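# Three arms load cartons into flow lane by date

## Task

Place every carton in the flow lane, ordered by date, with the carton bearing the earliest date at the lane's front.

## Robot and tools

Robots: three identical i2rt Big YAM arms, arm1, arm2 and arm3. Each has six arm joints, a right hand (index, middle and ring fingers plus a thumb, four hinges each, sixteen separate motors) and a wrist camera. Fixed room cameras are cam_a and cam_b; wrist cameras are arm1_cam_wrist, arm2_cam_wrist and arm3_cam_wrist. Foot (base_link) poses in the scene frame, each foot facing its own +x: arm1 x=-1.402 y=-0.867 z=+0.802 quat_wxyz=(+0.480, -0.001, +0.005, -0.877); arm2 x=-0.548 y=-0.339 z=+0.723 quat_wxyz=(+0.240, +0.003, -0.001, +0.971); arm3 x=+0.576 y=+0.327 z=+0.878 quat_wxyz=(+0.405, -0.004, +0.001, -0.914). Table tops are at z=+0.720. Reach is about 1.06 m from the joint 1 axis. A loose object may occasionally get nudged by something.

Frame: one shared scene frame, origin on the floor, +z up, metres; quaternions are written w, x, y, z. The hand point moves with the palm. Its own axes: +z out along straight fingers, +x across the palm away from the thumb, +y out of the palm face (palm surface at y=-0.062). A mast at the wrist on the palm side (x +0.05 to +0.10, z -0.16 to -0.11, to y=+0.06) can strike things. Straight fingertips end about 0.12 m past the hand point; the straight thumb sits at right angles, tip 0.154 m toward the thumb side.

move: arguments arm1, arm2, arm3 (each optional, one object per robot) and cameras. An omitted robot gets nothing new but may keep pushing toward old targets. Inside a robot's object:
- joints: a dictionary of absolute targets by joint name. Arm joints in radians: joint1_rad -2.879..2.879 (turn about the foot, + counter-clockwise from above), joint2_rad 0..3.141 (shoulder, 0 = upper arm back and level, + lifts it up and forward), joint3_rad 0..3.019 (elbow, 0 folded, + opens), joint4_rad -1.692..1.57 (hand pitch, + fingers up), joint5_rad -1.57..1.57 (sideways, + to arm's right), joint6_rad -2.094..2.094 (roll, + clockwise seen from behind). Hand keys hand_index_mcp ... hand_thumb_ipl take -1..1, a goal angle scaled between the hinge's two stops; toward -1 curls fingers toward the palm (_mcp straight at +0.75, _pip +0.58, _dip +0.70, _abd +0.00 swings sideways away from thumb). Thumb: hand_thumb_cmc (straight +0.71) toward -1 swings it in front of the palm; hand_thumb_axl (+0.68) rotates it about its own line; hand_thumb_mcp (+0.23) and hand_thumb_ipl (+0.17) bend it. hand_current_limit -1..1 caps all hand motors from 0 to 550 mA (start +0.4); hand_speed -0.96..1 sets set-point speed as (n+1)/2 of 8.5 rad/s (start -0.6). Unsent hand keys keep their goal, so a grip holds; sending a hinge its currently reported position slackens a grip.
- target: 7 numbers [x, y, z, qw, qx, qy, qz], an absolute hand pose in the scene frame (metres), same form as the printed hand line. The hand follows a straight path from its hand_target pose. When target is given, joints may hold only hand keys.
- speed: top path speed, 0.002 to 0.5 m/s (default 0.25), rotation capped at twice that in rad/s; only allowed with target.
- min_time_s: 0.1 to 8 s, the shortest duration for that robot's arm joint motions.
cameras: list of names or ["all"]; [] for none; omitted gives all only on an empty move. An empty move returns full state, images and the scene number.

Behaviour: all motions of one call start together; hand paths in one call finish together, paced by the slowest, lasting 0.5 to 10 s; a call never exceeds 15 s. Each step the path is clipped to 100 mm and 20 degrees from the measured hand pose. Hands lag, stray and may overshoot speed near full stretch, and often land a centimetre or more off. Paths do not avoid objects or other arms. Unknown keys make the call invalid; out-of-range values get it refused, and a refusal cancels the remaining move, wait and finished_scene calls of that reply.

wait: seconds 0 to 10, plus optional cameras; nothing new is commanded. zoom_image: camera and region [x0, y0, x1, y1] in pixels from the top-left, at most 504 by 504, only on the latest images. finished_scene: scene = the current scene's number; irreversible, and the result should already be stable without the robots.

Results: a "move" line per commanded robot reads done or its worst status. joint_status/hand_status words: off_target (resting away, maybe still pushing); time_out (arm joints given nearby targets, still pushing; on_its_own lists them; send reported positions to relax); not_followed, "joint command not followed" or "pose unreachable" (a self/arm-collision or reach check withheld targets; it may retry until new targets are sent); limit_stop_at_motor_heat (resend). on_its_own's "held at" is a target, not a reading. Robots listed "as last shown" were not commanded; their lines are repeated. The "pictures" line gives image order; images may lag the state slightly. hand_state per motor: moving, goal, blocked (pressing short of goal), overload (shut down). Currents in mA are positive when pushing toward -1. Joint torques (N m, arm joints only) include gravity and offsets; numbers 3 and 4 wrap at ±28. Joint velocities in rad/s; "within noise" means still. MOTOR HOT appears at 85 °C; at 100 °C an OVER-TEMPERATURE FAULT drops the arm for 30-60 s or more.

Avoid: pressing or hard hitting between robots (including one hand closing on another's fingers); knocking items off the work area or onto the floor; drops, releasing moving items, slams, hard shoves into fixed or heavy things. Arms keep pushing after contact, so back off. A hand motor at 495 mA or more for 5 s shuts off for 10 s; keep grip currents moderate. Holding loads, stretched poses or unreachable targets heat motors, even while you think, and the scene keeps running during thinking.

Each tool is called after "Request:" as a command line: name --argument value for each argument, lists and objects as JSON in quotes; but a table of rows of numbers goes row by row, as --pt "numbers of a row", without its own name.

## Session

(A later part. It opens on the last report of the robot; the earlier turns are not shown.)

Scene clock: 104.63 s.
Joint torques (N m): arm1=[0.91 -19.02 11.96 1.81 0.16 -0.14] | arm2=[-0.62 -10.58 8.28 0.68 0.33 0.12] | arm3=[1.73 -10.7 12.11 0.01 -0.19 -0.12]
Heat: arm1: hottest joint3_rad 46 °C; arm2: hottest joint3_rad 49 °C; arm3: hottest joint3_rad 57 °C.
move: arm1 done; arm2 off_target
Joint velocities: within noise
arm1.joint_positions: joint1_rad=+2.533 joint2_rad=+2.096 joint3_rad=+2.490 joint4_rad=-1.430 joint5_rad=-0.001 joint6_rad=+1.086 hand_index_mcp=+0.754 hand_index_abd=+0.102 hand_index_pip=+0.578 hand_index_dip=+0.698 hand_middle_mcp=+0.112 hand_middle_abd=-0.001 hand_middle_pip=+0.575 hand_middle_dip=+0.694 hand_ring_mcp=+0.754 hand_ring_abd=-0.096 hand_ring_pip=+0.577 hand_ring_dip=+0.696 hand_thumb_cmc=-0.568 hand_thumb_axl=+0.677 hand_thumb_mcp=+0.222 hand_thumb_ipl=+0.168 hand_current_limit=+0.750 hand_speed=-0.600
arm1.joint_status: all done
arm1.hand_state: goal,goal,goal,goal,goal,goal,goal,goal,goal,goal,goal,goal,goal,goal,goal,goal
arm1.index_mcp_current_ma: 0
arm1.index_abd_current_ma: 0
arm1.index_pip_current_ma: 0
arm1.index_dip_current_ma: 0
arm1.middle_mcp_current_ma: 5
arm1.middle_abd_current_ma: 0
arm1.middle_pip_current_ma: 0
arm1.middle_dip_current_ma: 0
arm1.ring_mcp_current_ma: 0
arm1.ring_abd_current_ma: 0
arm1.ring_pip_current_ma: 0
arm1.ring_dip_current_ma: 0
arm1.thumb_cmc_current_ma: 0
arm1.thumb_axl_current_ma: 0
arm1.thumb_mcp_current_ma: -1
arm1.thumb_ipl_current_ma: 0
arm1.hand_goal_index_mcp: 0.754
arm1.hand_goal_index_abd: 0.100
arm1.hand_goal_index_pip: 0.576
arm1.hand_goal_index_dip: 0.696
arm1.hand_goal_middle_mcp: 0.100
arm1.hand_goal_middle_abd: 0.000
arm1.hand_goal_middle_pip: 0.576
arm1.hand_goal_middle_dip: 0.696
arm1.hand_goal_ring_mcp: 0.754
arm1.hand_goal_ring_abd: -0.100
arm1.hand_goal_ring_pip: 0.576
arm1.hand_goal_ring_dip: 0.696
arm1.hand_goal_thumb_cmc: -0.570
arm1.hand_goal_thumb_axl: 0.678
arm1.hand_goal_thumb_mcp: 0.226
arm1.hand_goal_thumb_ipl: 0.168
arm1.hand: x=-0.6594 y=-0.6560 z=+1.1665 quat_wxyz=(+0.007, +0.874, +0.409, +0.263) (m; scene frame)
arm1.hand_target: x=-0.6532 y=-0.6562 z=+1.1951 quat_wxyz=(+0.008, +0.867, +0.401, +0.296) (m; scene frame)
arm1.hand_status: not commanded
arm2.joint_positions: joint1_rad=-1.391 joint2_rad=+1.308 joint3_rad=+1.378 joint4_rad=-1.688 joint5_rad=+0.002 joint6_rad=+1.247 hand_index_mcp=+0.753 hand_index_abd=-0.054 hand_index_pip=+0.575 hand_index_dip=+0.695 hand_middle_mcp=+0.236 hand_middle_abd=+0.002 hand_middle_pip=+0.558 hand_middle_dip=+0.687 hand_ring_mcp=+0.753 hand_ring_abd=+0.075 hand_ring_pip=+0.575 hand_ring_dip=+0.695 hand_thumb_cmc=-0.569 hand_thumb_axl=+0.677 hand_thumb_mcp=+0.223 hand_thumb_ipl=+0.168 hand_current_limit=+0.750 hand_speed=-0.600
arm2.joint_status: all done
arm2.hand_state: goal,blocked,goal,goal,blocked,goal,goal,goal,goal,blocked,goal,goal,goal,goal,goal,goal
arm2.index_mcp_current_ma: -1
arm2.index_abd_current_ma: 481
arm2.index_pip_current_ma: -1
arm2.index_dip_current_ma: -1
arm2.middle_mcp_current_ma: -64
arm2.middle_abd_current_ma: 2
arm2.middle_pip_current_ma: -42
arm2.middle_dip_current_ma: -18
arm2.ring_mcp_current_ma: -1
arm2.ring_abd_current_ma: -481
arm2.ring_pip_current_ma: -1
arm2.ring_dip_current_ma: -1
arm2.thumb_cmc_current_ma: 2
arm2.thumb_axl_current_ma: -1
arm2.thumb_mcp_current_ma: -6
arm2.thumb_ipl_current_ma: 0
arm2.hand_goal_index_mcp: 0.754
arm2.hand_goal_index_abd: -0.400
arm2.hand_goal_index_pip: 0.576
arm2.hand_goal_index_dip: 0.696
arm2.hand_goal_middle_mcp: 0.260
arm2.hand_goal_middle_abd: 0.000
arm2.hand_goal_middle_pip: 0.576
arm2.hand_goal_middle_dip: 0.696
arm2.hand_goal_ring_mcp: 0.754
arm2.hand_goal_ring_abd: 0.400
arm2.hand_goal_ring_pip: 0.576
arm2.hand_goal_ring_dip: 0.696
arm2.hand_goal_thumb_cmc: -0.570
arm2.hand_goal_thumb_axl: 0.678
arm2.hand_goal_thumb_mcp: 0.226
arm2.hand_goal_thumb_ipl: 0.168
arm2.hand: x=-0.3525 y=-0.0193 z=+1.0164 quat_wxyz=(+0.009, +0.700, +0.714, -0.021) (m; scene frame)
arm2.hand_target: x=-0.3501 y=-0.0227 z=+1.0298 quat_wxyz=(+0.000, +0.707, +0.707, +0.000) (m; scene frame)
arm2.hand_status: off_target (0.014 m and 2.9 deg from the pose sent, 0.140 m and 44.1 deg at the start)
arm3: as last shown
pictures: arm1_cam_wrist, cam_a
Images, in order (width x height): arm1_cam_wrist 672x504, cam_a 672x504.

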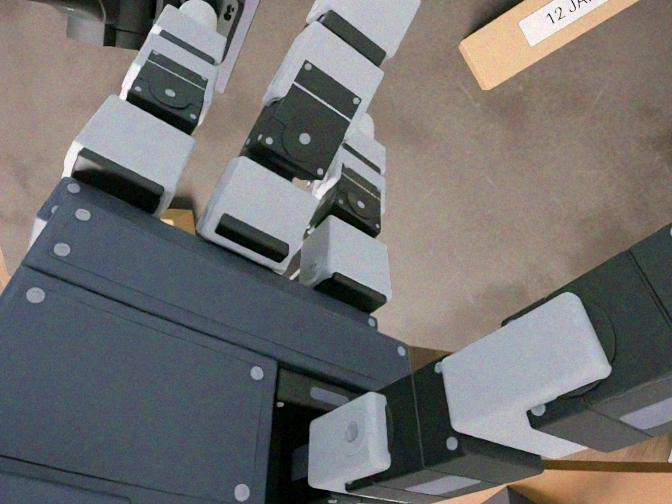

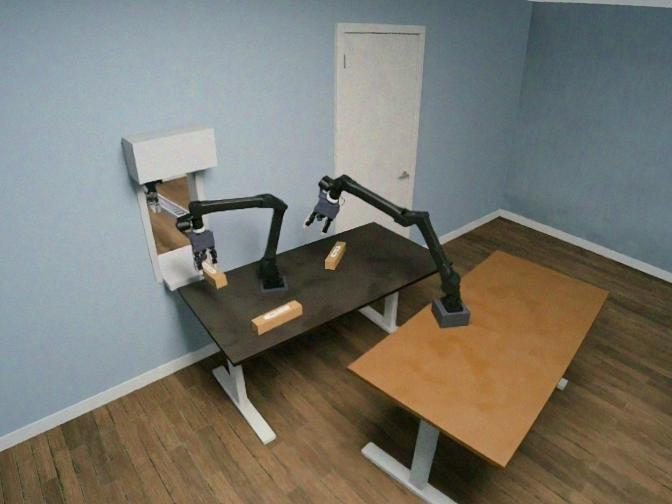

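Request:
move --arm2 '{"target":[-0.12,-0.0225,1.01,0,0.7071,0.7071,0],"speed":0.2}' --arm1 '{"joints":{"joint1_rad":2.46,"joint2_rad":2.36,"joint3_rad":2.75},"min_time_s":1}' --cameras '["cam_a","arm1_cam_wrist","cam_b"]'

Request:
zoom_image --camera "cam_a" --region '[130, 170, 240, 300]'

Scene clock: 107.17 s.
Joint torques (N m): arm1=[0.79 -23.47 11.84 1.85 0.16 -0.08] | arm2=[0.67 -12.1 11.96 0.32 0.03 -0.13] | arm3=[1.73 -10.75 12.12 0.01 -0.19 -0.12]
Heat: arm1: hottest joint3_rad 47 °C; arm2: hottest joint3_rad 49 °C; arm3: hottest joint3_rad 58 °C.
move: arm1 done; arm2 off_target
Joint velocities: within noise
arm1.joint_positions: joint1_rad=+2.461 joint2_rad=+2.365 joint3_rad=+2.692 joint4_rad=-1.430 joint5_rad=-0.001 joint6_rad=+1.087 hand_index_mcp=+0.754 hand_index_abd=+0.102 hand_index_pip=+0.578 hand_index_dip=+0.698 hand_middle_mcp=+0.112 hand_middle_abd=-0.001 hand_middle_pip=+0.575 hand_middle_dip=+0.694 hand_ring_mcp=+0.754 hand_ring_abd=-0.096 hand_ring_pip=+0.577 hand_ring_dip=+0.696 hand_thumb_cmc=-0.568 hand_thumb_axl=+0.677 hand_thumb_mcp=+0.222 hand_thumb_ipl=+0.168 hand_current_limit=+0.750 hand_speed=-0.600
arm1.joint_status: all done
arm1.hand_state: goal,goal,goal,goal,goal,goal,goal,goal,goal,goal,goal,goal,goal,goal,goal,goal
arm1.index_mcp_current_ma: 0
arm1.index_abd_current_ma: 0
arm1.index_pip_current_ma: 0
arm1.index_dip_current_ma: 0
arm1.middle_mcp_current_ma: 5
arm1.middle_abd_current_ma: 0
arm1.middle_pip_current_ma: 0
arm1.middle_dip_current_ma: 0
arm1.ring_mcp_current_ma: 0
arm1.ring_abd_current_ma: 0
arm1.ring_pip_current_ma: 0
arm1.ring_dip_current_ma: 0
arm1.thumb_cmc_current_ma: 0
arm1.thumb_axl_current_ma: 0
arm1.thumb_mcp_current_ma: -1
arm1.thumb_ipl_current_ma: 0
arm1.hand_goal_index_mcp: 0.754
arm1.hand_goal_index_abd: 0.100
arm1.hand_goal_index_pip: 0.576
arm1.hand_goal_index_dip: 0.696
arm1.hand_goal_middle_mcp: 0.100
arm1.hand_goal_middle_abd: 0.000
arm1.hand_goal_middle_pip: 0.576
arm1.hand_goal_middle_dip: 0.696
arm1.hand_goal_ring_mcp: 0.754
arm1.hand_goal_ring_abd: -0.100
arm1.hand_goal_ring_pip: 0.576
arm1.hand_goal_ring_dip: 0.696
arm1.hand_goal_thumb_cmc: -0.570
arm1.hand_goal_thumb_axl: 0.678
arm1.hand_goal_thumb_mcp: 0.226
arm1.hand_goal_thumb_ipl: 0.168
arm1.hand: x=-0.5858 y=-0.6888 z=+1.0565 quat_wxyz=(+0.014, +0.896, +0.381, +0.230) (m; scene frame)
arm1.hand_target: x=-0.5797 y=-0.6880 z=+1.0905 quat_wxyz=(+0.016, +0.888, +0.373, +0.267) (m; scene frame)
arm1.hand_status: not commanded
arm2.joint_positions: joint1_rad=-1.868 joint2_rad=+1.588 joint3_rad=+1.612 joint4_rad=-1.638 joint5_rad=+0.010 joint6_rad=+0.799 hand_index_mcp=+0.755 hand_index_abd=-0.054 hand_index_pip=+0.577 hand_index_dip=+0.695 hand_middle_mcp=+0.241 hand_middle_abd=+0.002 hand_middle_pip=+0.559 hand_middle_dip=+0.687 hand_ring_mcp=+0.755 hand_ring_abd=+0.075 hand_ring_pip=+0.576 hand_ring_dip=+0.695 hand_thumb_cmc=-0.569 hand_thumb_axl=+0.677 hand_thumb_mcp=+0.223 hand_thumb_ipl=+0.168 hand_current_limit=+0.750 hand_speed=-0.600
arm2.joint_status: not commanded
arm2.hand_state: goal,blocked,goal,goal,goal,goal,goal,goal,goal,blocked,goal,goal,goal,goal,goal,goal
arm2.index_mcp_current_ma: 1
arm2.index_abd_current_ma: 481
arm2.index_pip_current_ma: 0
arm2.index_dip_current_ma: -1
arm2.middle_mcp_current_ma: -49
arm2.middle_abd_current_ma: 2
arm2.middle_pip_current_ma: -39
arm2.middle_dip_current_ma: -18
arm2.ring_mcp_current_ma: 1
arm2.ring_abd_current_ma: -481
arm2.ring_pip_current_ma: 0
arm2.ring_dip_current_ma: -1
arm2.thumb_cmc_current_ma: 2
arm2.thumb_axl_current_ma: -1
arm2.thumb_mcp_current_ma: -6
arm2.thumb_ipl_current_ma: 0
arm2.hand_goal_index_mcp: 0.754
arm2.hand_goal_index_abd: -0.400
arm2.hand_goal_index_pip: 0.576
arm2.hand_goal_index_dip: 0.696
arm2.hand_goal_middle_mcp: 0.260
arm2.hand_goal_middle_abd: 0.000
arm2.hand_goal_middle_pip: 0.576
arm2.hand_goal_middle_dip: 0.696
arm2.hand_goal_ring_mcp: 0.754
arm2.hand_goal_ring_abd: 0.400
arm2.hand_goal_ring_pip: 0.576
arm2.hand_goal_ring_dip: 0.696
arm2.hand_goal_thumb_cmc: -0.570
arm2.hand_goal_thumb_axl: 0.678
arm2.hand_goal_thumb_mcp: 0.226
arm2.hand_goal_thumb_ipl: 0.168
arm2.hand: x=-0.1307 y=-0.0334 z=+0.9903 quat_wxyz=(+0.003, +0.710, +0.703, -0.023) (m; scene frame)
arm2.hand_target: x=-0.1208 y=-0.0233 z=+1.0099 quat_wxyz=(+0.000, +0.707, +0.707, +0.000) (m; scene frame)
arm2.hand_status: off_target (0.025 m and 2.7 deg from the pose sent, 0.233 m and 2.9 deg at the start)
arm3: as last shown
pictures: arm1_cam_wrist, cam_a, cam_b
Images, in order (width x height): arm1_cam_wrist 672x504, cam_a 672x504, cam_b 672x504.

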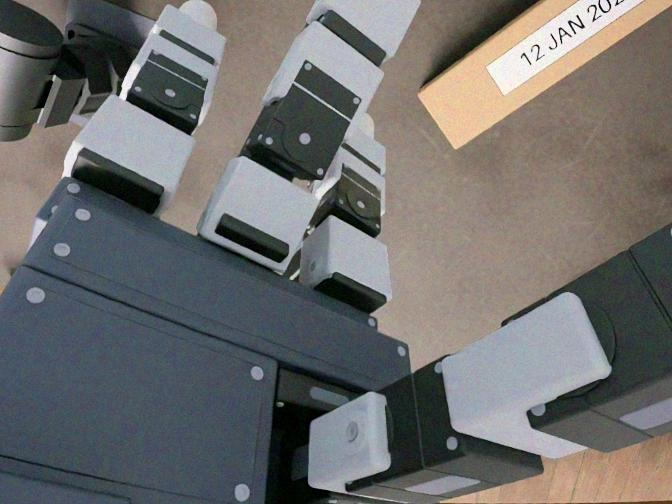

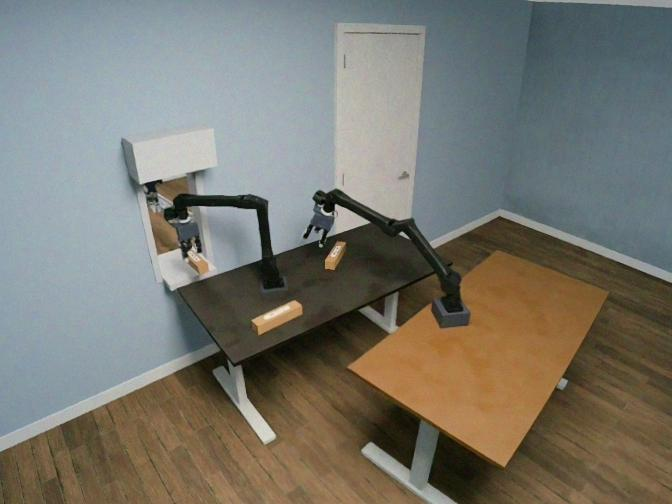

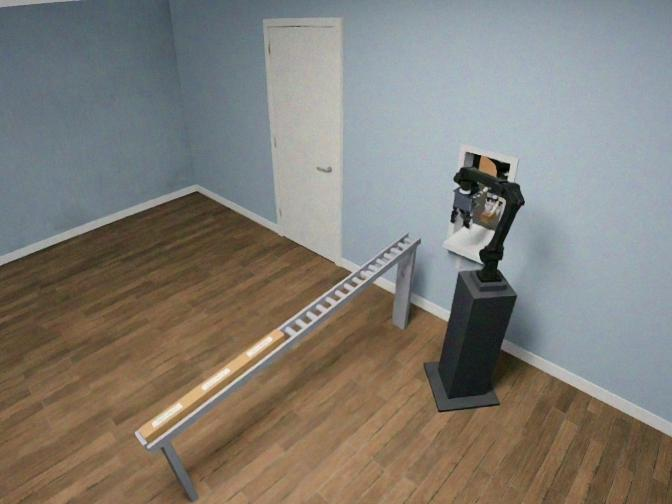

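Scaled by 3.877 from the camera's 672x504 image, which has a finer 960x720 frame.

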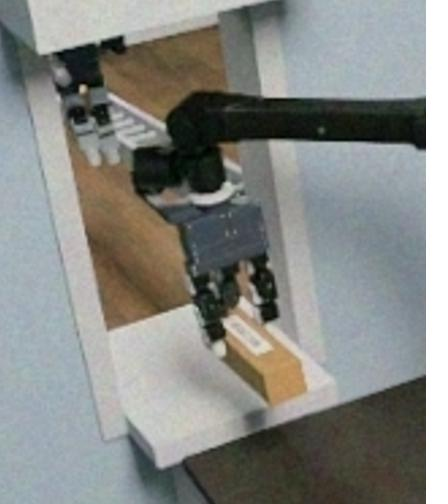

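Request:
move --arm2 '{"target":[0.076,-0.013,0.995,0,0.7071,0.7071,0],"speed":0.15}' --arm1 '{"joints":{"joint1_rad":2.33,"joint2_rad":2.38,"joint3_rad":2.82},"min_time_s":1}' --cameras '["cam_a","arm1_cam_wrist","cam_b"]'

Request:
zoom_image --camera "cam_a" --region '[130, 170, 240, 300]'

Request:
zoom_image --camera "cam_b" --region '[440, 150, 540, 270]'

Scene clock: 109.80 s.
Joint torques (N m): arm1=[1.03 -21.89 12.15 1.8 0.12 -0.05] | arm2=[-0.67 -16.73 12.08 0.13 0.21 -0.17] | arm3=[1.67 -10.75 12.11 0.03 -0.2 -0.12]
Heat: arm1: hottest joint3_rad 47 °C; arm2: hottest joint3_rad 50 °C; arm3: hottest joint3_rad 58 °C.
move: arm1 done; arm2 off_target
Joint velocities: within noise
arm1.joint_positions: joint1_rad=+2.326 joint2_rad=+2.371 joint3_rad=+2.759 joint4_rad=-1.430 joint5_rad=-0.001 joint6_rad=+1.087 hand_index_mcp=+0.754 hand_index_abd=+0.102 hand_index_pip=+0.578 hand_index_dip=+0.698 hand_middle_mcp=+0.112 hand_middle_abd=-0.001 hand_middle_pip=+0.575 hand_middle_dip=+0.694 hand_ring_mcp=+0.754 hand_ring_abd=-0.096 hand_ring_pip=+0.577 hand_ring_dip=+0.696 hand_thumb_cmc=-0.568 hand_thumb_axl=+0.677 hand_thumb_mcp=+0.222 hand_thumb_ipl=+0.168 hand_current_limit=+0.750 hand_speed=-0.600
arm1.joint_status: all done
arm1.hand_state: goal,goal,goal,goal,goal,goal,goal,goal,goal,goal,goal,goal,goal,goal,goal,goal
arm1.index_mcp_current_ma: 0
arm1.index_abd_current_ma: 0
arm1.index_pip_current_ma: 0
arm1.index_dip_current_ma: 0
arm1.middle_mcp_current_ma: 5
arm1.middle_abd_current_ma: 0
arm1.middle_pip_current_ma: 0
arm1.middle_dip_current_ma: 0
arm1.ring_mcp_current_ma: 0
arm1.ring_abd_current_ma: 0
arm1.ring_pip_current_ma: 0
arm1.ring_dip_current_ma: 0
arm1.thumb_cmc_current_ma: 0
arm1.thumb_axl_current_ma: 0
arm1.thumb_mcp_current_ma: -1
arm1.thumb_ipl_current_ma: 0
arm1.hand_goal_index_mcp: 0.754
arm1.hand_goal_index_abd: 0.100
arm1.hand_goal_index_pip: 0.576
arm1.hand_goal_index_dip: 0.696
arm1.hand_goal_middle_mcp: 0.100
arm1.hand_goal_middle_abd: 0.000
arm1.hand_goal_middle_pip: 0.576
arm1.hand_goal_middle_dip: 0.696
arm1.hand_goal_ring_mcp: 0.754
arm1.hand_goal_ring_abd: -0.100
arm1.hand_goal_ring_pip: 0.576
arm1.hand_goal_ring_dip: 0.696
arm1.hand_goal_thumb_cmc: -0.570
arm1.hand_goal_thumb_axl: 0.678
arm1.hand_goal_thumb_mcp: 0.226
arm1.hand_goal_thumb_ipl: 0.168
arm1.hand: x=-0.5630 y=-0.7993 z=+1.0834 quat_wxyz=(+0.034, +0.912, +0.317, +0.257) (m; scene frame)
arm1.hand_target: x=-0.5565 y=-0.7949 z=+1.1081 quat_wxyz=(+0.037, +0.904, +0.313, +0.288) (m; scene frame)
arm1.hand_status: not commanded
arm2.joint_positions: joint1_rad=-2.075 joint2_rad=+2.015 joint3_rad=+2.163 joint4_rad=-1.689 joint5_rad=+0.011 joint6_rad=+0.587 hand_index_mcp=+0.755 hand_index_abd=-0.054 hand_index_pip=+0.577 hand_index_dip=+0.695 hand_middle_mcp=+0.241 hand_middle_abd=+0.002 hand_middle_pip=+0.559 hand_middle_dip=+0.687 hand_ring_mcp=+0.755 hand_ring_abd=+0.075 hand_ring_pip=+0.576 hand_ring_dip=+0.695 hand_thumb_cmc=-0.569 hand_thumb_axl=+0.677 hand_thumb_mcp=+0.223 hand_thumb_ipl=+0.168 hand_current_limit=+0.750 hand_speed=-0.600
arm2.joint_status: not commanded
arm2.hand_state: goal,blocked,goal,goal,goal,goal,goal,goal,goal,blocked,goal,goal,goal,goal,goal,goal
arm2.index_mcp_current_ma: 1
arm2.index_abd_current_ma: 481
arm2.index_pip_current_ma: 0
arm2.index_dip_current_ma: -1
arm2.middle_mcp_current_ma: -48
arm2.middle_abd_current_ma: 2
arm2.middle_pip_current_ma: -38
arm2.middle_dip_current_ma: -18
arm2.ring_mcp_current_ma: 1
arm2.ring_abd_current_ma: -481
arm2.ring_pip_current_ma: 0
arm2.ring_dip_current_ma: -1
arm2.thumb_cmc_current_ma: 2
arm2.thumb_axl_current_ma: -1
arm2.thumb_mcp_current_ma: -6
arm2.thumb_ipl_current_ma: 0
arm2.hand_goal_index_mcp: 0.754
arm2.hand_goal_index_abd: -0.400
arm2.hand_goal_index_pip: 0.576
arm2.hand_goal_index_dip: 0.696
arm2.hand_goal_middle_mcp: 0.260
arm2.hand_goal_middle_abd: 0.000
arm2.hand_goal_middle_pip: 0.576
arm2.hand_goal_middle_dip: 0.696
arm2.hand_goal_ring_mcp: 0.754
arm2.hand_goal_ring_abd: 0.400
arm2.hand_goal_ring_pip: 0.576
arm2.hand_goal_ring_dip: 0.696
arm2.hand_goal_thumb_cmc: -0.570
arm2.hand_goal_thumb_axl: 0.678
arm2.hand_goal_thumb_mcp: 0.226
arm2.hand_goal_thumb_ipl: 0.168
arm2.hand: x=+0.0670 y=-0.0181 z=+0.9748 quat_wxyz=(+0.005, +0.709, +0.705, +0.012) (m; scene frame)
arm2.hand_target: x=+0.0749 y=-0.0138 z=+0.9945 quat_wxyz=(+0.010, +0.705, +0.709, +0.030) (m; scene frame)
arm2.hand_status: off_target (0.023 m and 1.5 deg from the pose sent, 0.208 m and 2.7 deg at the start; a joint's target at an end of its range on 39 of 68 steps)
arm3.joint_positions: joint1_rad=+0.149 joint2_rad=+1.343 joint3_rad=+1.177 joint4_rad=-1.443 joint5_rad=-0.001 joint6_rad=+1.008 hand_index_mcp=+0.755 hand_index_abd=+0.100 hand_index_pip=+0.577 hand_index_dip=+0.696 hand_middle_mcp=+0.116 hand_middle_abd=+0.000 hand_middle_pip=+0.577 hand_middle_dip=+0.696 hand_ring_mcp=+0.755 hand_ring_abd=-0.097 hand_ring_pip=+0.577 hand_ring_dip=+0.696 hand_thumb_cmc=-0.568 hand_thumb_axl=+0.677 hand_thumb_mcp=+0.223 hand_thumb_ipl=+0.168 hand_current_limit=+0.750 hand_speed=-0.600
arm3.joint_status: not commanded
arm3.hand_state: goal,goal,goal,goal,goal,goal,goal,goal,goal,goal,goal,goal,goal,goal,goal,goal
arm3.index_mcp_current_ma: 1
arm3.index_abd_current_ma: 0
arm3.index_pip_current_ma: 1
arm3.index_dip_current_ma: 0
arm3.middle_mcp_current_ma: 32
arm3.middle_abd_current_ma: 0
arm3.middle_pip_current_ma: 1
arm3.middle_dip_current_ma: 0
arm3.ring_mcp_current_ma: 1
arm3.ring_abd_current_ma: 3
arm3.ring_pip_current_ma: 1
arm3.ring_dip_current_ma: 0
arm3.thumb_cmc_current_ma: 2
arm3.thumb_axl_current_ma: -1
arm3.thumb_mcp_current_ma: -5
arm3.thumb_ipl_current_ma: 0
arm3.hand_goal_index_mcp: 0.754
arm3.hand_goal_index_abd: 0.100
arm3.hand_goal_index_pip: 0.576
arm3.hand_goal_index_dip: 0.696
arm3.hand_goal_middle_mcp: 0.100
arm3.hand_goal_middle_abd: 0.000
arm3.hand_goal_middle_pip: 0.576
arm3.hand_goal_middle_dip: 0.696
arm3.hand_goal_ring_mcp: 0.754
arm3.hand_goal_ring_abd: -0.100
arm3.hand_goal_ring_pip: 0.576
arm3.hand_goal_ring_dip: 0.696
arm3.hand_goal_thumb_cmc: -0.570
arm3.hand_goal_thumb_axl: 0.678
arm3.hand_goal_thumb_mcp: 0.226
arm3.hand_goal_thumb_ipl: 0.168
arm3.hand: x=+0.2886 y=+0.0441 z=+1.0840 quat_wxyz=(-0.015, +0.698, -0.716, -0.005) (m; scene frame)
arm3.hand_target: x=+0.2854 y=+0.0291 z=+1.1000 quat_wxyz=(+0.000, +0.707, -0.707, +0.000) (m; scene frame)
arm3.hand_status: not commanded
pictures: arm1_cam_wrist, cam_a, cam_b
Images, in order (width x height): arm1_cam_wrist 672x504, cam_a 672x504, cam_b 672x504.

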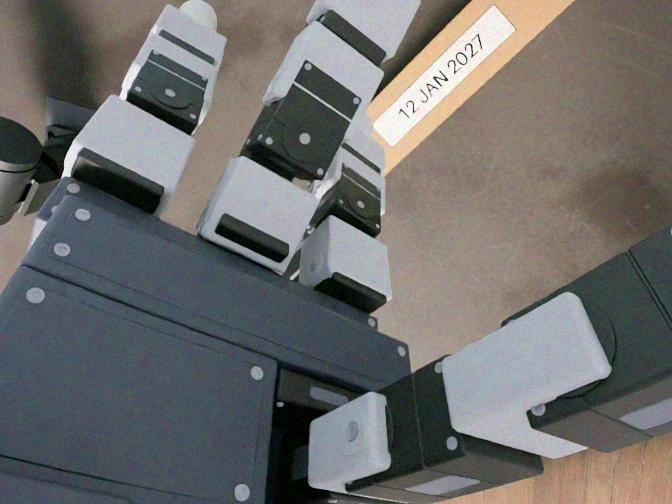

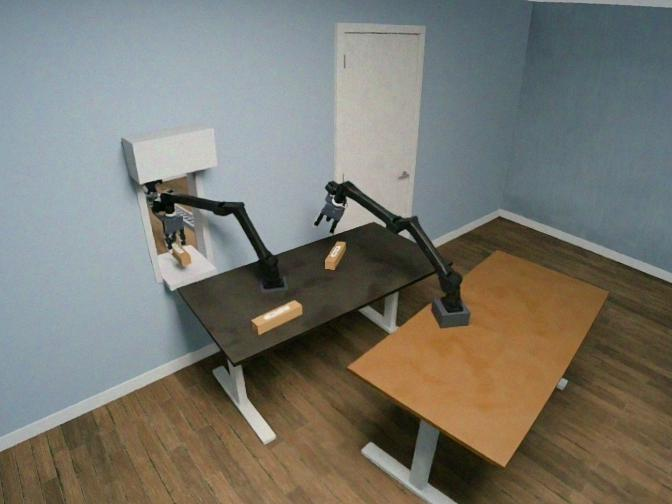

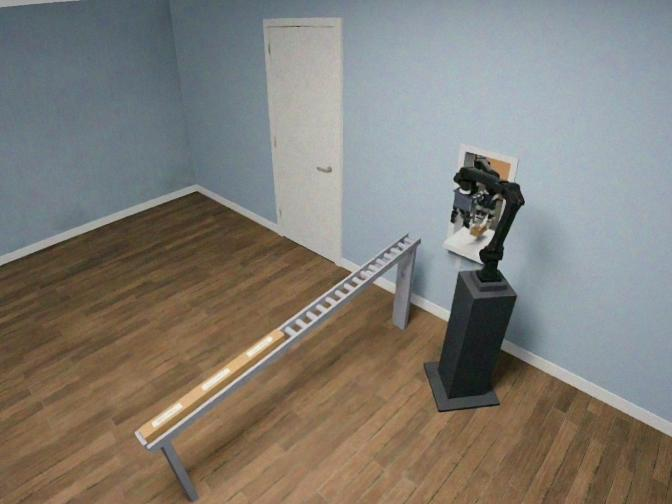

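Scaled by 3.877 from the camera's 672x504 image, which has a finer 960x720 frame.

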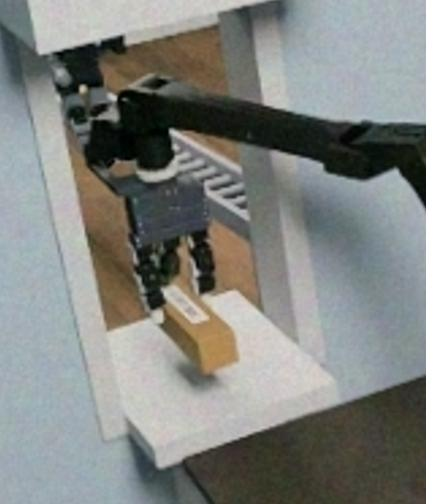

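Scaled by 4.200 from the camera's 672x504 image, which has a finer 960x720 frame.

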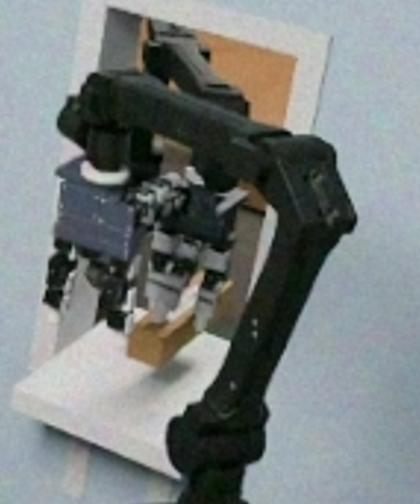

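Request:
move --arm2 '{"target":[0.076,-0.016,0.905,0,0.7071,0.7071,0],"speed":0.12}' --arm1 '{"joints":{"joint1_rad":1.3,"joint2_rad":1.3,"joint3_rad":1.7},"min_time_s":4}'

Request:
move --arm2 '{"target":[0.072,-0.016,0.880,0,0.7071,0.7071,0],"speed":0.1}' --cameras '["cam_a","cam_b"]'

Request:
zoom_image --camera "cam_a" --region '[130, 170, 240, 300]'

Request:
zoom_image --camera "cam_b" --region '[440, 150, 540, 270]'

Scene clock: 115.80 s.
Joint torques (N m): arm1=[0.38 -9.41 7.69 1.62 0.16 -0.11] | arm2=[-0.79 -17.67 8.49 0.95 0 -0.13] | arm3=[1.73 -10.7 12.15 -0.01 -0.19 -0.13]
Heat: arm1: hottest joint3_rad 48 °C; arm2: hottest joint3_rad 49 °C; arm3: hottest joint3_rad 58 °C.
move: arm1 done; arm2 done
Joint velocities: within noise
arm1.joint_positions: joint1_rad=+1.304 joint2_rad=+1.311 joint3_rad=+1.704 joint4_rad=-1.430 joint5_rad=-0.001 joint6_rad=+1.087 hand_index_mcp=+0.754 hand_index_abd=+0.102 hand_index_pip=+0.578 hand_index_dip=+0.698 hand_middle_mcp=+0.112 hand_middle_abd=-0.001 hand_middle_pip=+0.575 hand_middle_dip=+0.694 hand_ring_mcp=+0.754 hand_ring_abd=-0.096 hand_ring_pip=+0.577 hand_ring_dip=+0.696 hand_thumb_cmc=-0.568 hand_thumb_axl=+0.677 hand_thumb_mcp=+0.222 hand_thumb_ipl=+0.168 hand_current_limit=+0.750 hand_speed=-0.600
arm1.joint_status: all done
arm1.hand_state: goal,goal,goal,goal,goal,goal,goal,goal,goal,goal,goal,goal,goal,goal,goal,goal
arm1.index_mcp_current_ma: 0
arm1.index_abd_current_ma: 0
arm1.index_pip_current_ma: 0
arm1.index_dip_current_ma: 0
arm1.middle_mcp_current_ma: 5
arm1.middle_abd_current_ma: 0
arm1.middle_pip_current_ma: 0
arm1.middle_dip_current_ma: 0
arm1.ring_mcp_current_ma: 0
arm1.ring_abd_current_ma: 0
arm1.ring_pip_current_ma: 0
arm1.ring_dip_current_ma: 0
arm1.thumb_cmc_current_ma: 0
arm1.thumb_axl_current_ma: 0
arm1.thumb_mcp_current_ma: -1
arm1.thumb_ipl_current_ma: 0
arm1.hand_goal_index_mcp: 0.754
arm1.hand_goal_index_abd: 0.100
arm1.hand_goal_index_pip: 0.576
arm1.hand_goal_index_dip: 0.696
arm1.hand_goal_middle_mcp: 0.100
arm1.hand_goal_middle_abd: 0.000
arm1.hand_goal_middle_pip: 0.576
arm1.hand_goal_middle_dip: 0.696
arm1.hand_goal_ring_mcp: 0.754
arm1.hand_goal_ring_abd: -0.100
arm1.hand_goal_ring_pip: 0.576
arm1.hand_goal_ring_dip: 0.696
arm1.hand_goal_thumb_cmc: -0.570
arm1.hand_goal_thumb_axl: 0.678
arm1.hand_goal_thumb_mcp: 0.226
arm1.hand_goal_thumb_ipl: 0.168
arm1.hand: x=-1.1373 y=-1.2889 z=+1.2539 quat_wxyz=(+0.158, +0.951, -0.169, +0.205) (m; scene frame)
arm1.hand_target: x=-1.1401 y=-1.2892 z=+1.2589 quat_wxyz=(+0.164, +0.947, -0.173, +0.213) (m; scene frame)
arm1.hand_status: not commanded
arm2.joint_positions: joint1_rad=-2.075 joint2_rad=+2.041 joint3_rad=+2.030 joint4_rad=-1.569 joint5_rad=+0.008 joint6_rad=+0.586 hand_index_mcp=+0.752 hand_index_abd=-0.054 hand_index_pip=+0.576 hand_index_dip=+0.695 hand_middle_mcp=+0.240 hand_middle_abd=+0.003 hand_middle_pip=+0.559 hand_middle_dip=+0.687 hand_ring_mcp=+0.753 hand_ring_abd=+0.075 hand_ring_pip=+0.575 hand_ring_dip=+0.695 hand_thumb_cmc=-0.569 hand_thumb_axl=+0.677 hand_thumb_mcp=+0.223 hand_thumb_ipl=+0.168 hand_current_limit=+0.750 hand_speed=-0.600
arm2.joint_status: not commanded
arm2.hand_state: goal,blocked,goal,goal,blocked,goal,goal,goal,goal,blocked,goal,goal,goal,goal,goal,goal
arm2.index_mcp_current_ma: -2
arm2.index_abd_current_ma: 481
arm2.index_pip_current_ma: 0
arm2.index_dip_current_ma: -1
arm2.middle_mcp_current_ma: -53
arm2.middle_abd_current_ma: 3
arm2.middle_pip_current_ma: -38
arm2.middle_dip_current_ma: -18
arm2.ring_mcp_current_ma: -2
arm2.ring_abd_current_ma: -481
arm2.ring_pip_current_ma: -1
arm2.ring_dip_current_ma: -1
arm2.thumb_cmc_current_ma: 2
arm2.thumb_axl_current_ma: -1
arm2.thumb_mcp_current_ma: -6
arm2.thumb_ipl_current_ma: 0
arm2.hand_goal_index_mcp: 0.754
arm2.hand_goal_index_abd: -0.400
arm2.hand_goal_index_pip: 0.576
arm2.hand_goal_index_dip: 0.696
arm2.hand_goal_middle_mcp: 0.260
arm2.hand_goal_middle_abd: 0.000
arm2.hand_goal_middle_pip: 0.576
arm2.hand_goal_middle_dip: 0.696
arm2.hand_goal_ring_mcp: 0.754
arm2.hand_goal_ring_abd: 0.400
arm2.hand_goal_ring_pip: 0.576
arm2.hand_goal_ring_dip: 0.696
arm2.hand_goal_thumb_cmc: -0.570
arm2.hand_goal_thumb_axl: 0.678
arm2.hand_goal_thumb_mcp: 0.226
arm2.hand_goal_thumb_ipl: 0.168
arm2.hand: x=+0.0687 y=-0.0160 z=+0.9061 quat_wxyz=(+0.000, +0.709, +0.706, -0.006) (m; scene frame)
arm2.hand_target: x=+0.0758 y=-0.0160 z=+0.9050 quat_wxyz=(+0.000, +0.707, +0.707, +0.000) (m; scene frame)
arm2.hand_status: done (0.007 m and 0.8 deg from the pose sent, 0.070 m and 1.6 deg at the start)
arm3: as last shown
pictures: none

Scene clock: 116.83 s.
Joint torques (N m): arm1=[0.5 -9 7.51 1.73 0.09 -0.08] | arm2=[-0.09 -16.44 6.5 1.88 -0.01 -0.11] | arm3=[1.79 -10.75 12.15 0.02 -0.2 -0.12]
Heat: arm1: hottest joint3_rad 48 °C; arm2: hottest joint3_rad 49 °C; arm3: hottest joint3_rad 58 °C.
move: arm2 off_target
Joint velocities: within noise
arm1, arm3: as last shown
arm2.joint_positions: joint1_rad=-2.075 joint2_rad=+2.019 joint3_rad=+1.979 joint4_rad=-1.516 joint5_rad=+0.008 joint6_rad=+0.586 hand_index_mcp=+0.761 hand_index_abd=-0.054 hand_index_pip=+0.580 hand_index_dip=+0.697 hand_middle_mcp=+0.248 hand_middle_abd=+0.002 hand_middle_pip=+0.564 hand_middle_dip=+0.687 hand_ring_mcp=+0.762 hand_ring_abd=+0.076 hand_ring_pip=+0.581 hand_ring_dip=+0.697 hand_thumb_cmc=-0.569 hand_thumb_axl=+0.677 hand_thumb_mcp=+0.223 hand_thumb_ipl=+0.168 hand_current_limit=+0.750 hand_speed=-0.600
arm2.joint_status: not commanded
arm2.hand_state: goal,blocked,goal,goal,goal,goal,goal,goal,goal,blocked,goal,goal,goal,goal,goal,goal
arm2.index_mcp_current_ma: 14
arm2.index_abd_current_ma: 481
arm2.index_pip_current_ma: 7
arm2.index_dip_current_ma: 1
arm2.middle_mcp_current_ma: -26
arm2.middle_abd_current_ma: 3
arm2.middle_pip_current_ma: -24
arm2.middle_dip_current_ma: -17
arm2.ring_mcp_current_ma: 15
arm2.ring_abd_current_ma: -481
arm2.ring_pip_current_ma: 8
arm2.ring_dip_current_ma: 1
arm2.thumb_cmc_current_ma: 2
arm2.thumb_axl_current_ma: -1
arm2.thumb_mcp_current_ma: -6
arm2.thumb_ipl_current_ma: 0
arm2.hand_goal_index_mcp: 0.754
arm2.hand_goal_index_abd: -0.400
arm2.hand_goal_index_pip: 0.576
arm2.hand_goal_index_dip: 0.696
arm2.hand_goal_middle_mcp: 0.260
arm2.hand_goal_middle_abd: 0.000
arm2.hand_goal_middle_pip: 0.576
arm2.hand_goal_middle_dip: 0.696
arm2.hand_goal_ring_mcp: 0.754
arm2.hand_goal_ring_abd: 0.400
arm2.hand_goal_ring_pip: 0.576
arm2.hand_goal_ring_dip: 0.696
arm2.hand_goal_thumb_cmc: -0.570
arm2.hand_goal_thumb_axl: 0.678
arm2.hand_goal_thumb_mcp: 0.226
arm2.hand_goal_thumb_ipl: 0.168
arm2.hand: x=+0.0674 y=-0.0169 z=+0.9016 quat_wxyz=(+0.003, +0.709, +0.706, +0.005) (m; scene frame)
arm2.hand_target: x=+0.0713 y=-0.0163 z=+0.8802 quat_wxyz=(+0.000, +0.707, +0.707, +0.000) (m; scene frame)
arm2.hand_status: off_target (0.022 m and 0.7 deg from the pose sent, 0.026 m and 0.8 deg at the start)
pictures: cam_a, cam_b
Images, in order (width x height): cam_a 672x504, cam_b 672x504.

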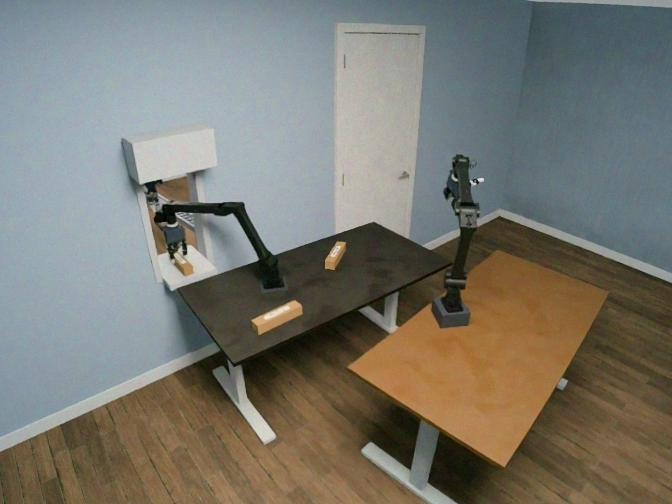

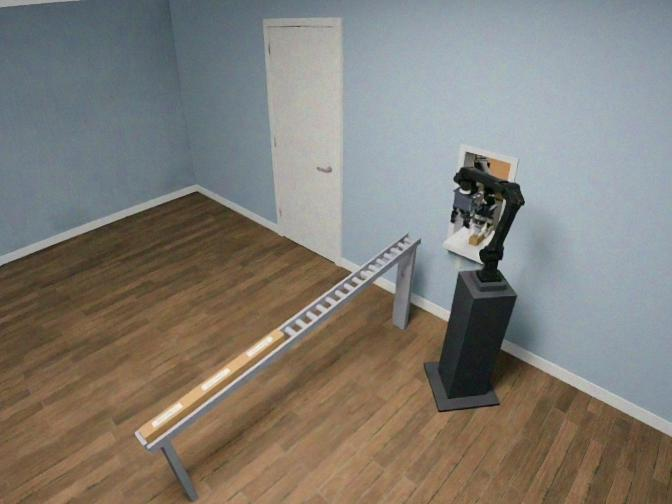

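Scaled by 3.877 from the camera's 672x504 image, which has a finer 960x720 frame.

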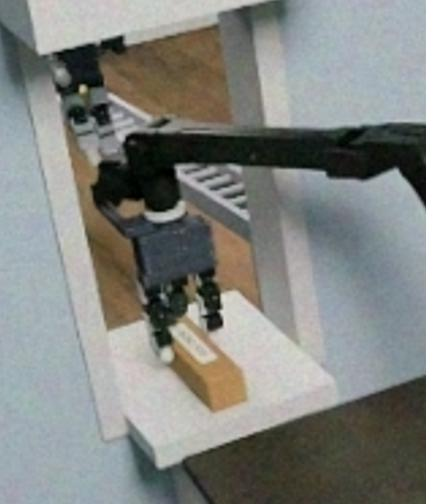

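Scaled by 4.200 from the camera's 672x504 image, which has a finer 960x720 frame.

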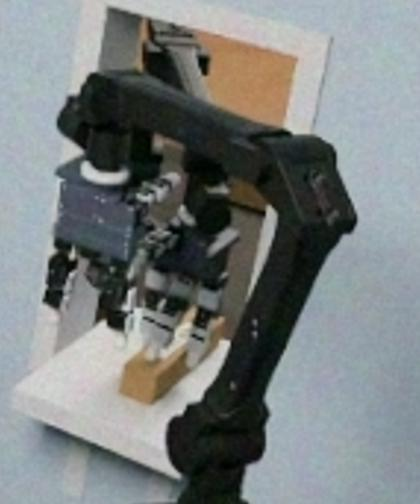

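Request:
move --arm2 '{"target":[0.070,-0.017,0.892,0,0.7071,0.7071,0],"speed":0.1,"joints":{"hand_middle_mcp":0.1}}'

Request:
move --arm2 '{"joints":{"hand_index_abd":0.1,"hand_ring_abd":-0.1}}'

Request:
move --arm2 '{"target":[0.066,-0.017,1.02,0,0.7071,0.7071,0],"speed":0.2}'

Request:
move --arm2 '{"target":[-0.35,-0.02,1.04,0,0.7071,0.7071,0],"speed":0.3}' --cameras '["cam_a","cam_b","arm3_cam_wrist"]'

Request:
zoom_image --camera "cam_a" --region '[130, 170, 240, 300]'

Request:
zoom_image --camera "cam_b" --region '[440, 150, 540, 270]'

Scene clock: 118.73 s.
Joint torques (N m): arm1=[0.44 -9 7.76 1.91 0.1 -0.07] | arm2=[-0.21 -16.85 7.82 0.81 0 -0.1] | arm3=[1.85 -10.7 12.16 0.02 -0.2 -0.11]
Heat: arm1: hottest joint3_rad 48 °C; arm2: hottest joint3_rad 49 °C; arm3: hottest joint3_rad 58 °C.
move: arm2 done
Joint velocities: within noise
arm1, arm3: as last shown
arm2.joint_positions: joint1_rad=-2.075 joint2_rad=+2.018 joint3_rad=+1.979 joint4_rad=-1.516 joint5_rad=+0.008 joint6_rad=+0.586 hand_index_mcp=+0.761 hand_index_abd=-0.054 hand_index_pip=+0.580 hand_index_dip=+0.697 hand_middle_mcp=+0.116 hand_middle_abd=+0.002 hand_middle_pip=+0.575 hand_middle_dip=+0.693 hand_ring_mcp=+0.762 hand_ring_abd=+0.076 hand_ring_pip=+0.581 hand_ring_dip=+0.697 hand_thumb_cmc=-0.569 hand_thumb_axl=+0.677 hand_thumb_mcp=+0.223 hand_thumb_ipl=+0.168 hand_current_limit=+0.750 hand_speed=-0.600
arm2.joint_status: all done
arm2.hand_state: goal,blocked,goal,goal,goal,goal,goal,goal,goal,blocked,goal,goal,goal,goal,goal,goal
arm2.index_mcp_current_ma: 14
arm2.index_abd_current_ma: 481
arm2.index_pip_current_ma: 7
arm2.index_dip_current_ma: 1
arm2.middle_mcp_current_ma: 38
arm2.middle_abd_current_ma: 3
arm2.middle_pip_current_ma: -1
arm2.middle_dip_current_ma: -4
arm2.ring_mcp_current_ma: 15
arm2.ring_abd_current_ma: -481
arm2.ring_pip_current_ma: 8
arm2.ring_dip_current_ma: 1
arm2.thumb_cmc_current_ma: 2
arm2.thumb_axl_current_ma: -1
arm2.thumb_mcp_current_ma: -6
arm2.thumb_ipl_current_ma: 0
arm2.hand_goal_index_mcp: 0.754
arm2.hand_goal_index_abd: -0.400
arm2.hand_goal_index_pip: 0.576
arm2.hand_goal_index_dip: 0.696
arm2.hand_goal_middle_mcp: 0.100
arm2.hand_goal_middle_abd: 0.000
arm2.hand_goal_middle_pip: 0.576
arm2.hand_goal_middle_dip: 0.696
arm2.hand_goal_ring_mcp: 0.754
arm2.hand_goal_ring_abd: 0.400
arm2.hand_goal_ring_pip: 0.576
arm2.hand_goal_ring_dip: 0.696
arm2.hand_goal_thumb_cmc: -0.570
arm2.hand_goal_thumb_axl: 0.678
arm2.hand_goal_thumb_mcp: 0.226
arm2.hand_goal_thumb_ipl: 0.168
arm2.hand: x=+0.0674 y=-0.0168 z=+0.9021 quat_wxyz=(+0.003, +0.709, +0.706, +0.006) (m; scene frame)
arm2.hand_target: x=+0.0699 y=-0.0169 z=+0.8921 quat_wxyz=(+0.000, +0.707, +0.707, +0.000) (m; scene frame)
arm2.hand_status: done (0.010 m and 0.8 deg from the pose sent, 0.010 m and 0.7 deg at the start)
pictures: none

Scene clock: 119.40 s.
Joint torques (N m): arm1=[0.62 -8.82 7.76 1.74 0.15 -0.07] | arm2=[-0.62 -16.56 7.88 0.79 0.05 -0.07] | arm3=[1.85 -10.75 12.15 -0.02 -0.19 -0.12]
Heat: arm1: hottest joint3_rad 48 °C; arm2: hottest joint3_rad 49 °C; arm3: hottest joint3_rad 58 °C.
move: arm2 done
Joint velocities: within noise
arm1, arm3: as last shown
arm2.joint_positions: joint1_rad=-2.075 joint2_rad=+2.018 joint3_rad=+1.976 joint4_rad=-1.516 joint5_rad=+0.007 joint6_rad=+0.586 hand_index_mcp=+0.755 hand_index_abd=+0.096 hand_index_pip=+0.579 hand_index_dip=+0.696 hand_middle_mcp=+0.114 hand_middle_abd=+0.002 hand_middle_pip=+0.575 hand_middle_dip=+0.693 hand_ring_mcp=+0.755 hand_ring_abd=-0.096 hand_ring_pip=+0.579 hand_ring_dip=+0.697 hand_thumb_cmc=-0.569 hand_thumb_axl=+0.677 hand_thumb_mcp=+0.223 hand_thumb_ipl=+0.168 hand_current_limit=+0.750 hand_speed=-0.600
arm2.joint_status: all done
arm2.hand_state: goal,goal,goal,goal,goal,goal,goal,goal,goal,goal,goal,goal,goal,goal,goal,goal
arm2.index_mcp_current_ma: 1
arm2.index_abd_current_ma: -6
arm2.index_pip_current_ma: 4
arm2.index_dip_current_ma: 0
arm2.middle_mcp_current_ma: 34
arm2.middle_abd_current_ma: 3
arm2.middle_pip_current_ma: -1
arm2.middle_dip_current_ma: -4
arm2.ring_mcp_current_ma: 1
arm2.ring_abd_current_ma: 6
arm2.ring_pip_current_ma: 4
arm2.ring_dip_current_ma: 1
arm2.thumb_cmc_current_ma: 2
arm2.thumb_axl_current_ma: -1
arm2.thumb_mcp_current_ma: -7
arm2.thumb_ipl_current_ma: 0
arm2.hand_goal_index_mcp: 0.754
arm2.hand_goal_index_abd: 0.100
arm2.hand_goal_index_pip: 0.576
arm2.hand_goal_index_dip: 0.696
arm2.hand_goal_middle_mcp: 0.100
arm2.hand_goal_middle_abd: 0.000
arm2.hand_goal_middle_pip: 0.576
arm2.hand_goal_middle_dip: 0.696
arm2.hand_goal_ring_mcp: 0.754
arm2.hand_goal_ring_abd: -0.100
arm2.hand_goal_ring_pip: 0.576
arm2.hand_goal_ring_dip: 0.696
arm2.hand_goal_thumb_cmc: -0.570
arm2.hand_goal_thumb_axl: 0.678
arm2.hand_goal_thumb_mcp: 0.226
arm2.hand_goal_thumb_ipl: 0.168
arm2.hand: x=+0.0667 y=-0.0171 z=+0.9007 quat_wxyz=(+0.002, +0.709, +0.706, +0.004) (m; scene frame)
arm2.hand_target: x=+0.0698 y=-0.0170 z=+0.8920 quat_wxyz=(+0.000, +0.707, +0.707, +0.000) (m; scene frame)
arm2.hand_status: not commanded
pictures: none

Scene clock: 120.77 s.
Joint torques (N m): arm1=[0.5 -9.58 7.66 1.84 0.09 -0.07] | arm2=[0.15 -18.08 10.92 0.28 0.32 -0.12] | arm3=[1.73 -10.7 12.16 0.03 -0.2 -0.13]
Heat: arm1: hottest joint3_rad 48 °C; arm2: hottest joint3_rad 49 °C; arm3: hottest joint3_rad 58 °C.
move: arm2 off_target
Joint velocities: within noise
arm1, arm3: as last shown
arm2.joint_positions: joint1_rad=-2.075 joint2_rad=+1.987 joint3_rad=+2.160 joint4_rad=-1.689 joint5_rad=+0.011 joint6_rad=+0.586 hand_index_mcp=+0.755 hand_index_abd=+0.096 hand_index_pip=+0.579 hand_index_dip=+0.696 hand_middle_mcp=+0.114 hand_middle_abd=+0.002 hand_middle_pip=+0.575 hand_middle_dip=+0.693 hand_ring_mcp=+0.755 hand_ring_abd=-0.096 hand_ring_pip=+0.578 hand_ring_dip=+0.697 hand_thumb_cmc=-0.569 hand_thumb_axl=+0.677 hand_thumb_mcp=+0.223 hand_thumb_ipl=+0.168 hand_current_limit=+0.750 hand_speed=-0.600
arm2.joint_status: not commanded
arm2.hand_state: goal,goal,goal,goal,goal,goal,goal,goal,goal,goal,goal,goal,goal,goal,goal,goal
arm2.index_mcp_current_ma: 1
arm2.index_abd_current_ma: -6
arm2.index_pip_current_ma: 4
arm2.index_dip_current_ma: 0
arm2.middle_mcp_current_ma: 34
arm2.middle_abd_current_ma: 3
arm2.middle_pip_current_ma: -1
arm2.middle_dip_current_ma: -4
arm2.ring_mcp_current_ma: 1
arm2.ring_abd_current_ma: 6
arm2.ring_pip_current_ma: 3
arm2.ring_dip_current_ma: 1
arm2.thumb_cmc_current_ma: 2
arm2.thumb_axl_current_ma: -1
arm2.thumb_mcp_current_ma: -7
arm2.thumb_ipl_current_ma: 0
arm2.hand_goal_index_mcp: 0.754
arm2.hand_goal_index_abd: 0.100
arm2.hand_goal_index_pip: 0.576
arm2.hand_goal_index_dip: 0.696
arm2.hand_goal_middle_mcp: 0.100
arm2.hand_goal_middle_abd: 0.000
arm2.hand_goal_middle_pip: 0.576
arm2.hand_goal_middle_dip: 0.696
arm2.hand_goal_ring_mcp: 0.754
arm2.hand_goal_ring_abd: -0.100
arm2.hand_goal_ring_pip: 0.576
arm2.hand_goal_ring_dip: 0.696
arm2.hand_goal_thumb_cmc: -0.570
arm2.hand_goal_thumb_axl: 0.678
arm2.hand_goal_thumb_mcp: 0.226
arm2.hand_goal_thumb_ipl: 0.168
arm2.hand: x=+0.0636 y=-0.0205 z=+0.9926 quat_wxyz=(+0.008, +0.709, +0.705, +0.025) (m; scene frame)
arm2.hand_target: x=+0.0649 y=-0.0176 z=+1.0195 quat_wxyz=(+0.015, +0.704, +0.709, +0.045) (m; scene frame)
arm2.hand_status: off_target (0.028 m and 3.0 deg from the pose sent, 0.119 m and 0.6 deg at the start; a joint's target at an end of its range on 28 of 41 steps)
pictures: none

Scene clock: 123.27 s.
Joint torques (N m): arm1=[0.21 -9.23 7.64 1.76 0.14 -0.04] | arm2=[0.73 -8.88 7.6 0.01 0.35 0.11] | arm3=[1.61 -10.58 12.18 -0.01 -0.2 -0.12]
Heat: arm1: hottest joint3_rad 48 °C; arm2: hottest joint3_rad 49 °C; arm3: hottest joint3_rad 58 °C.
move: arm2 done
Joint velocities: within noise
arm1, arm3: as last shown
arm2.joint_positions: joint1_rad=-1.403 joint2_rad=+1.299 joint3_rad=+1.421 joint4_rad=-1.690 joint5_rad=+0.003 joint6_rad=+1.249 hand_index_mcp=+0.754 hand_index_abd=+0.096 hand_index_pip=+0.578 hand_index_dip=+0.696 hand_middle_mcp=+0.114 hand_middle_abd=+0.002 hand_middle_pip=+0.575 hand_middle_dip=+0.693 hand_ring_mcp=+0.754 hand_ring_abd=-0.096 hand_ring_pip=+0.578 hand_ring_dip=+0.697 hand_thumb_cmc=-0.569 hand_thumb_axl=+0.677 hand_thumb_mcp=+0.223 hand_thumb_ipl=+0.168 hand_current_limit=+0.750 hand_speed=-0.600
arm2.joint_status: not commanded
arm2.hand_state: goal,goal,goal,goal,goal,goal,goal,goal,goal,goal,goal,goal,goal,goal,goal,goal
arm2.index_mcp_current_ma: 0
arm2.index_abd_current_ma: -5
arm2.index_pip_current_ma: 3
arm2.index_dip_current_ma: 0
arm2.middle_mcp_current_ma: 33
arm2.middle_abd_current_ma: 3
arm2.middle_pip_current_ma: -1
arm2.middle_dip_current_ma: -4
arm2.ring_mcp_current_ma: 0
arm2.ring_abd_current_ma: 5
arm2.ring_pip_current_ma: 3
arm2.ring_dip_current_ma: 1
arm2.thumb_cmc_current_ma: 2
arm2.thumb_axl_current_ma: -1
arm2.thumb_mcp_current_ma: -7
arm2.thumb_ipl_current_ma: 0
arm2.hand_goal_index_mcp: 0.754
arm2.hand_goal_index_abd: 0.100
arm2.hand_goal_index_pip: 0.576
arm2.hand_goal_index_dip: 0.696
arm2.hand_goal_middle_mcp: 0.100
arm2.hand_goal_middle_abd: 0.000
arm2.hand_goal_middle_pip: 0.576
arm2.hand_goal_middle_dip: 0.696
arm2.hand_goal_ring_mcp: 0.754
arm2.hand_goal_ring_abd: -0.100
arm2.hand_goal_ring_pip: 0.576
arm2.hand_goal_ring_dip: 0.696
arm2.hand_goal_thumb_cmc: -0.570
arm2.hand_goal_thumb_axl: 0.678
arm2.hand_goal_thumb_mcp: 0.226
arm2.hand_goal_thumb_ipl: 0.168
arm2.hand: x=-0.3460 y=-0.0155 z=+1.0357 quat_wxyz=(-0.002, +0.705, +0.709, +0.001) (m; scene frame)
arm2.hand_target: x=-0.3498 y=-0.0200 z=+1.0398 quat_wxyz=(+0.000, +0.707, +0.707, +0.002) (m; scene frame)
arm2.hand_status: done (0.007 m and 0.4 deg from the pose sent, 0.416 m and 3.0 deg at the start; a joint's target at an end of its range on 29 of 75 steps)
pictures: arm3_cam_wrist, cam_a, cam_b
Images, in order (width x height): arm3_cam_wrist 672x504, cam_a 672x504, cam_b 672x504.

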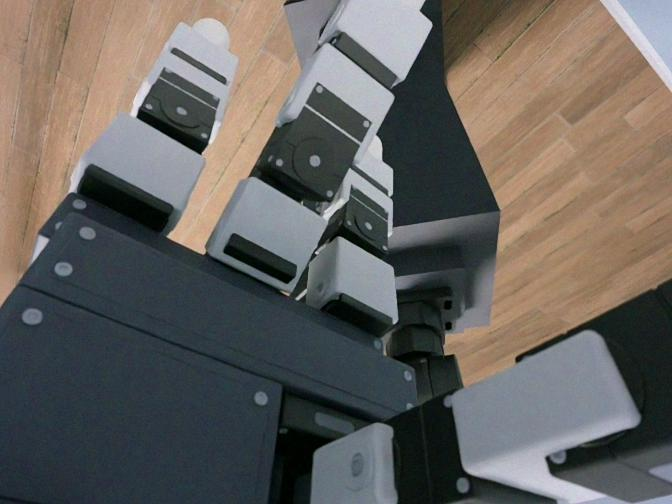

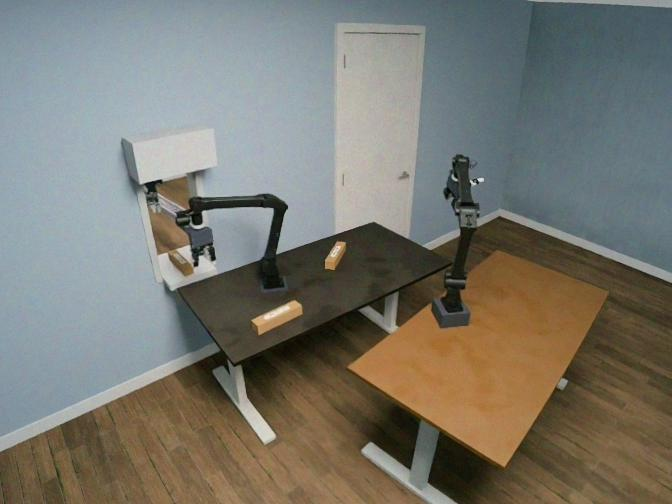

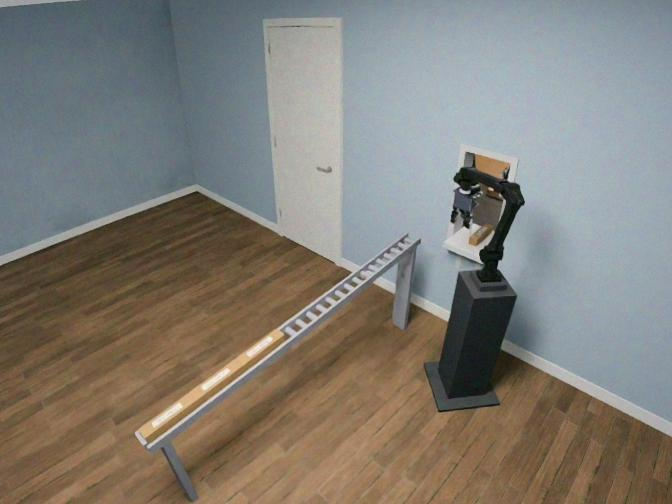

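Scaled by 3.877 from the camera's 672x504 image, which has a finer 960x720 frame.

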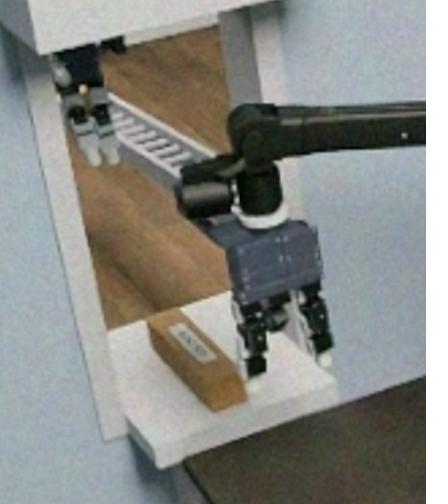

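Scaled by 4.200 from the camera's 672x504 image, which has a finer 960x720 frame.

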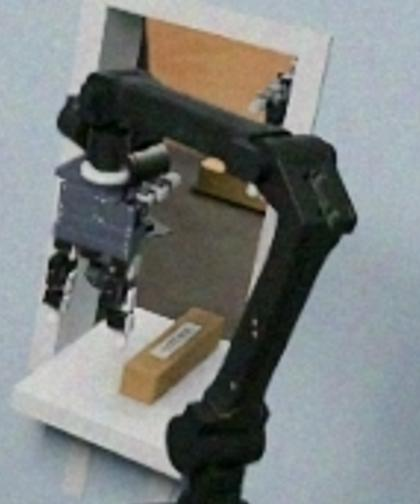

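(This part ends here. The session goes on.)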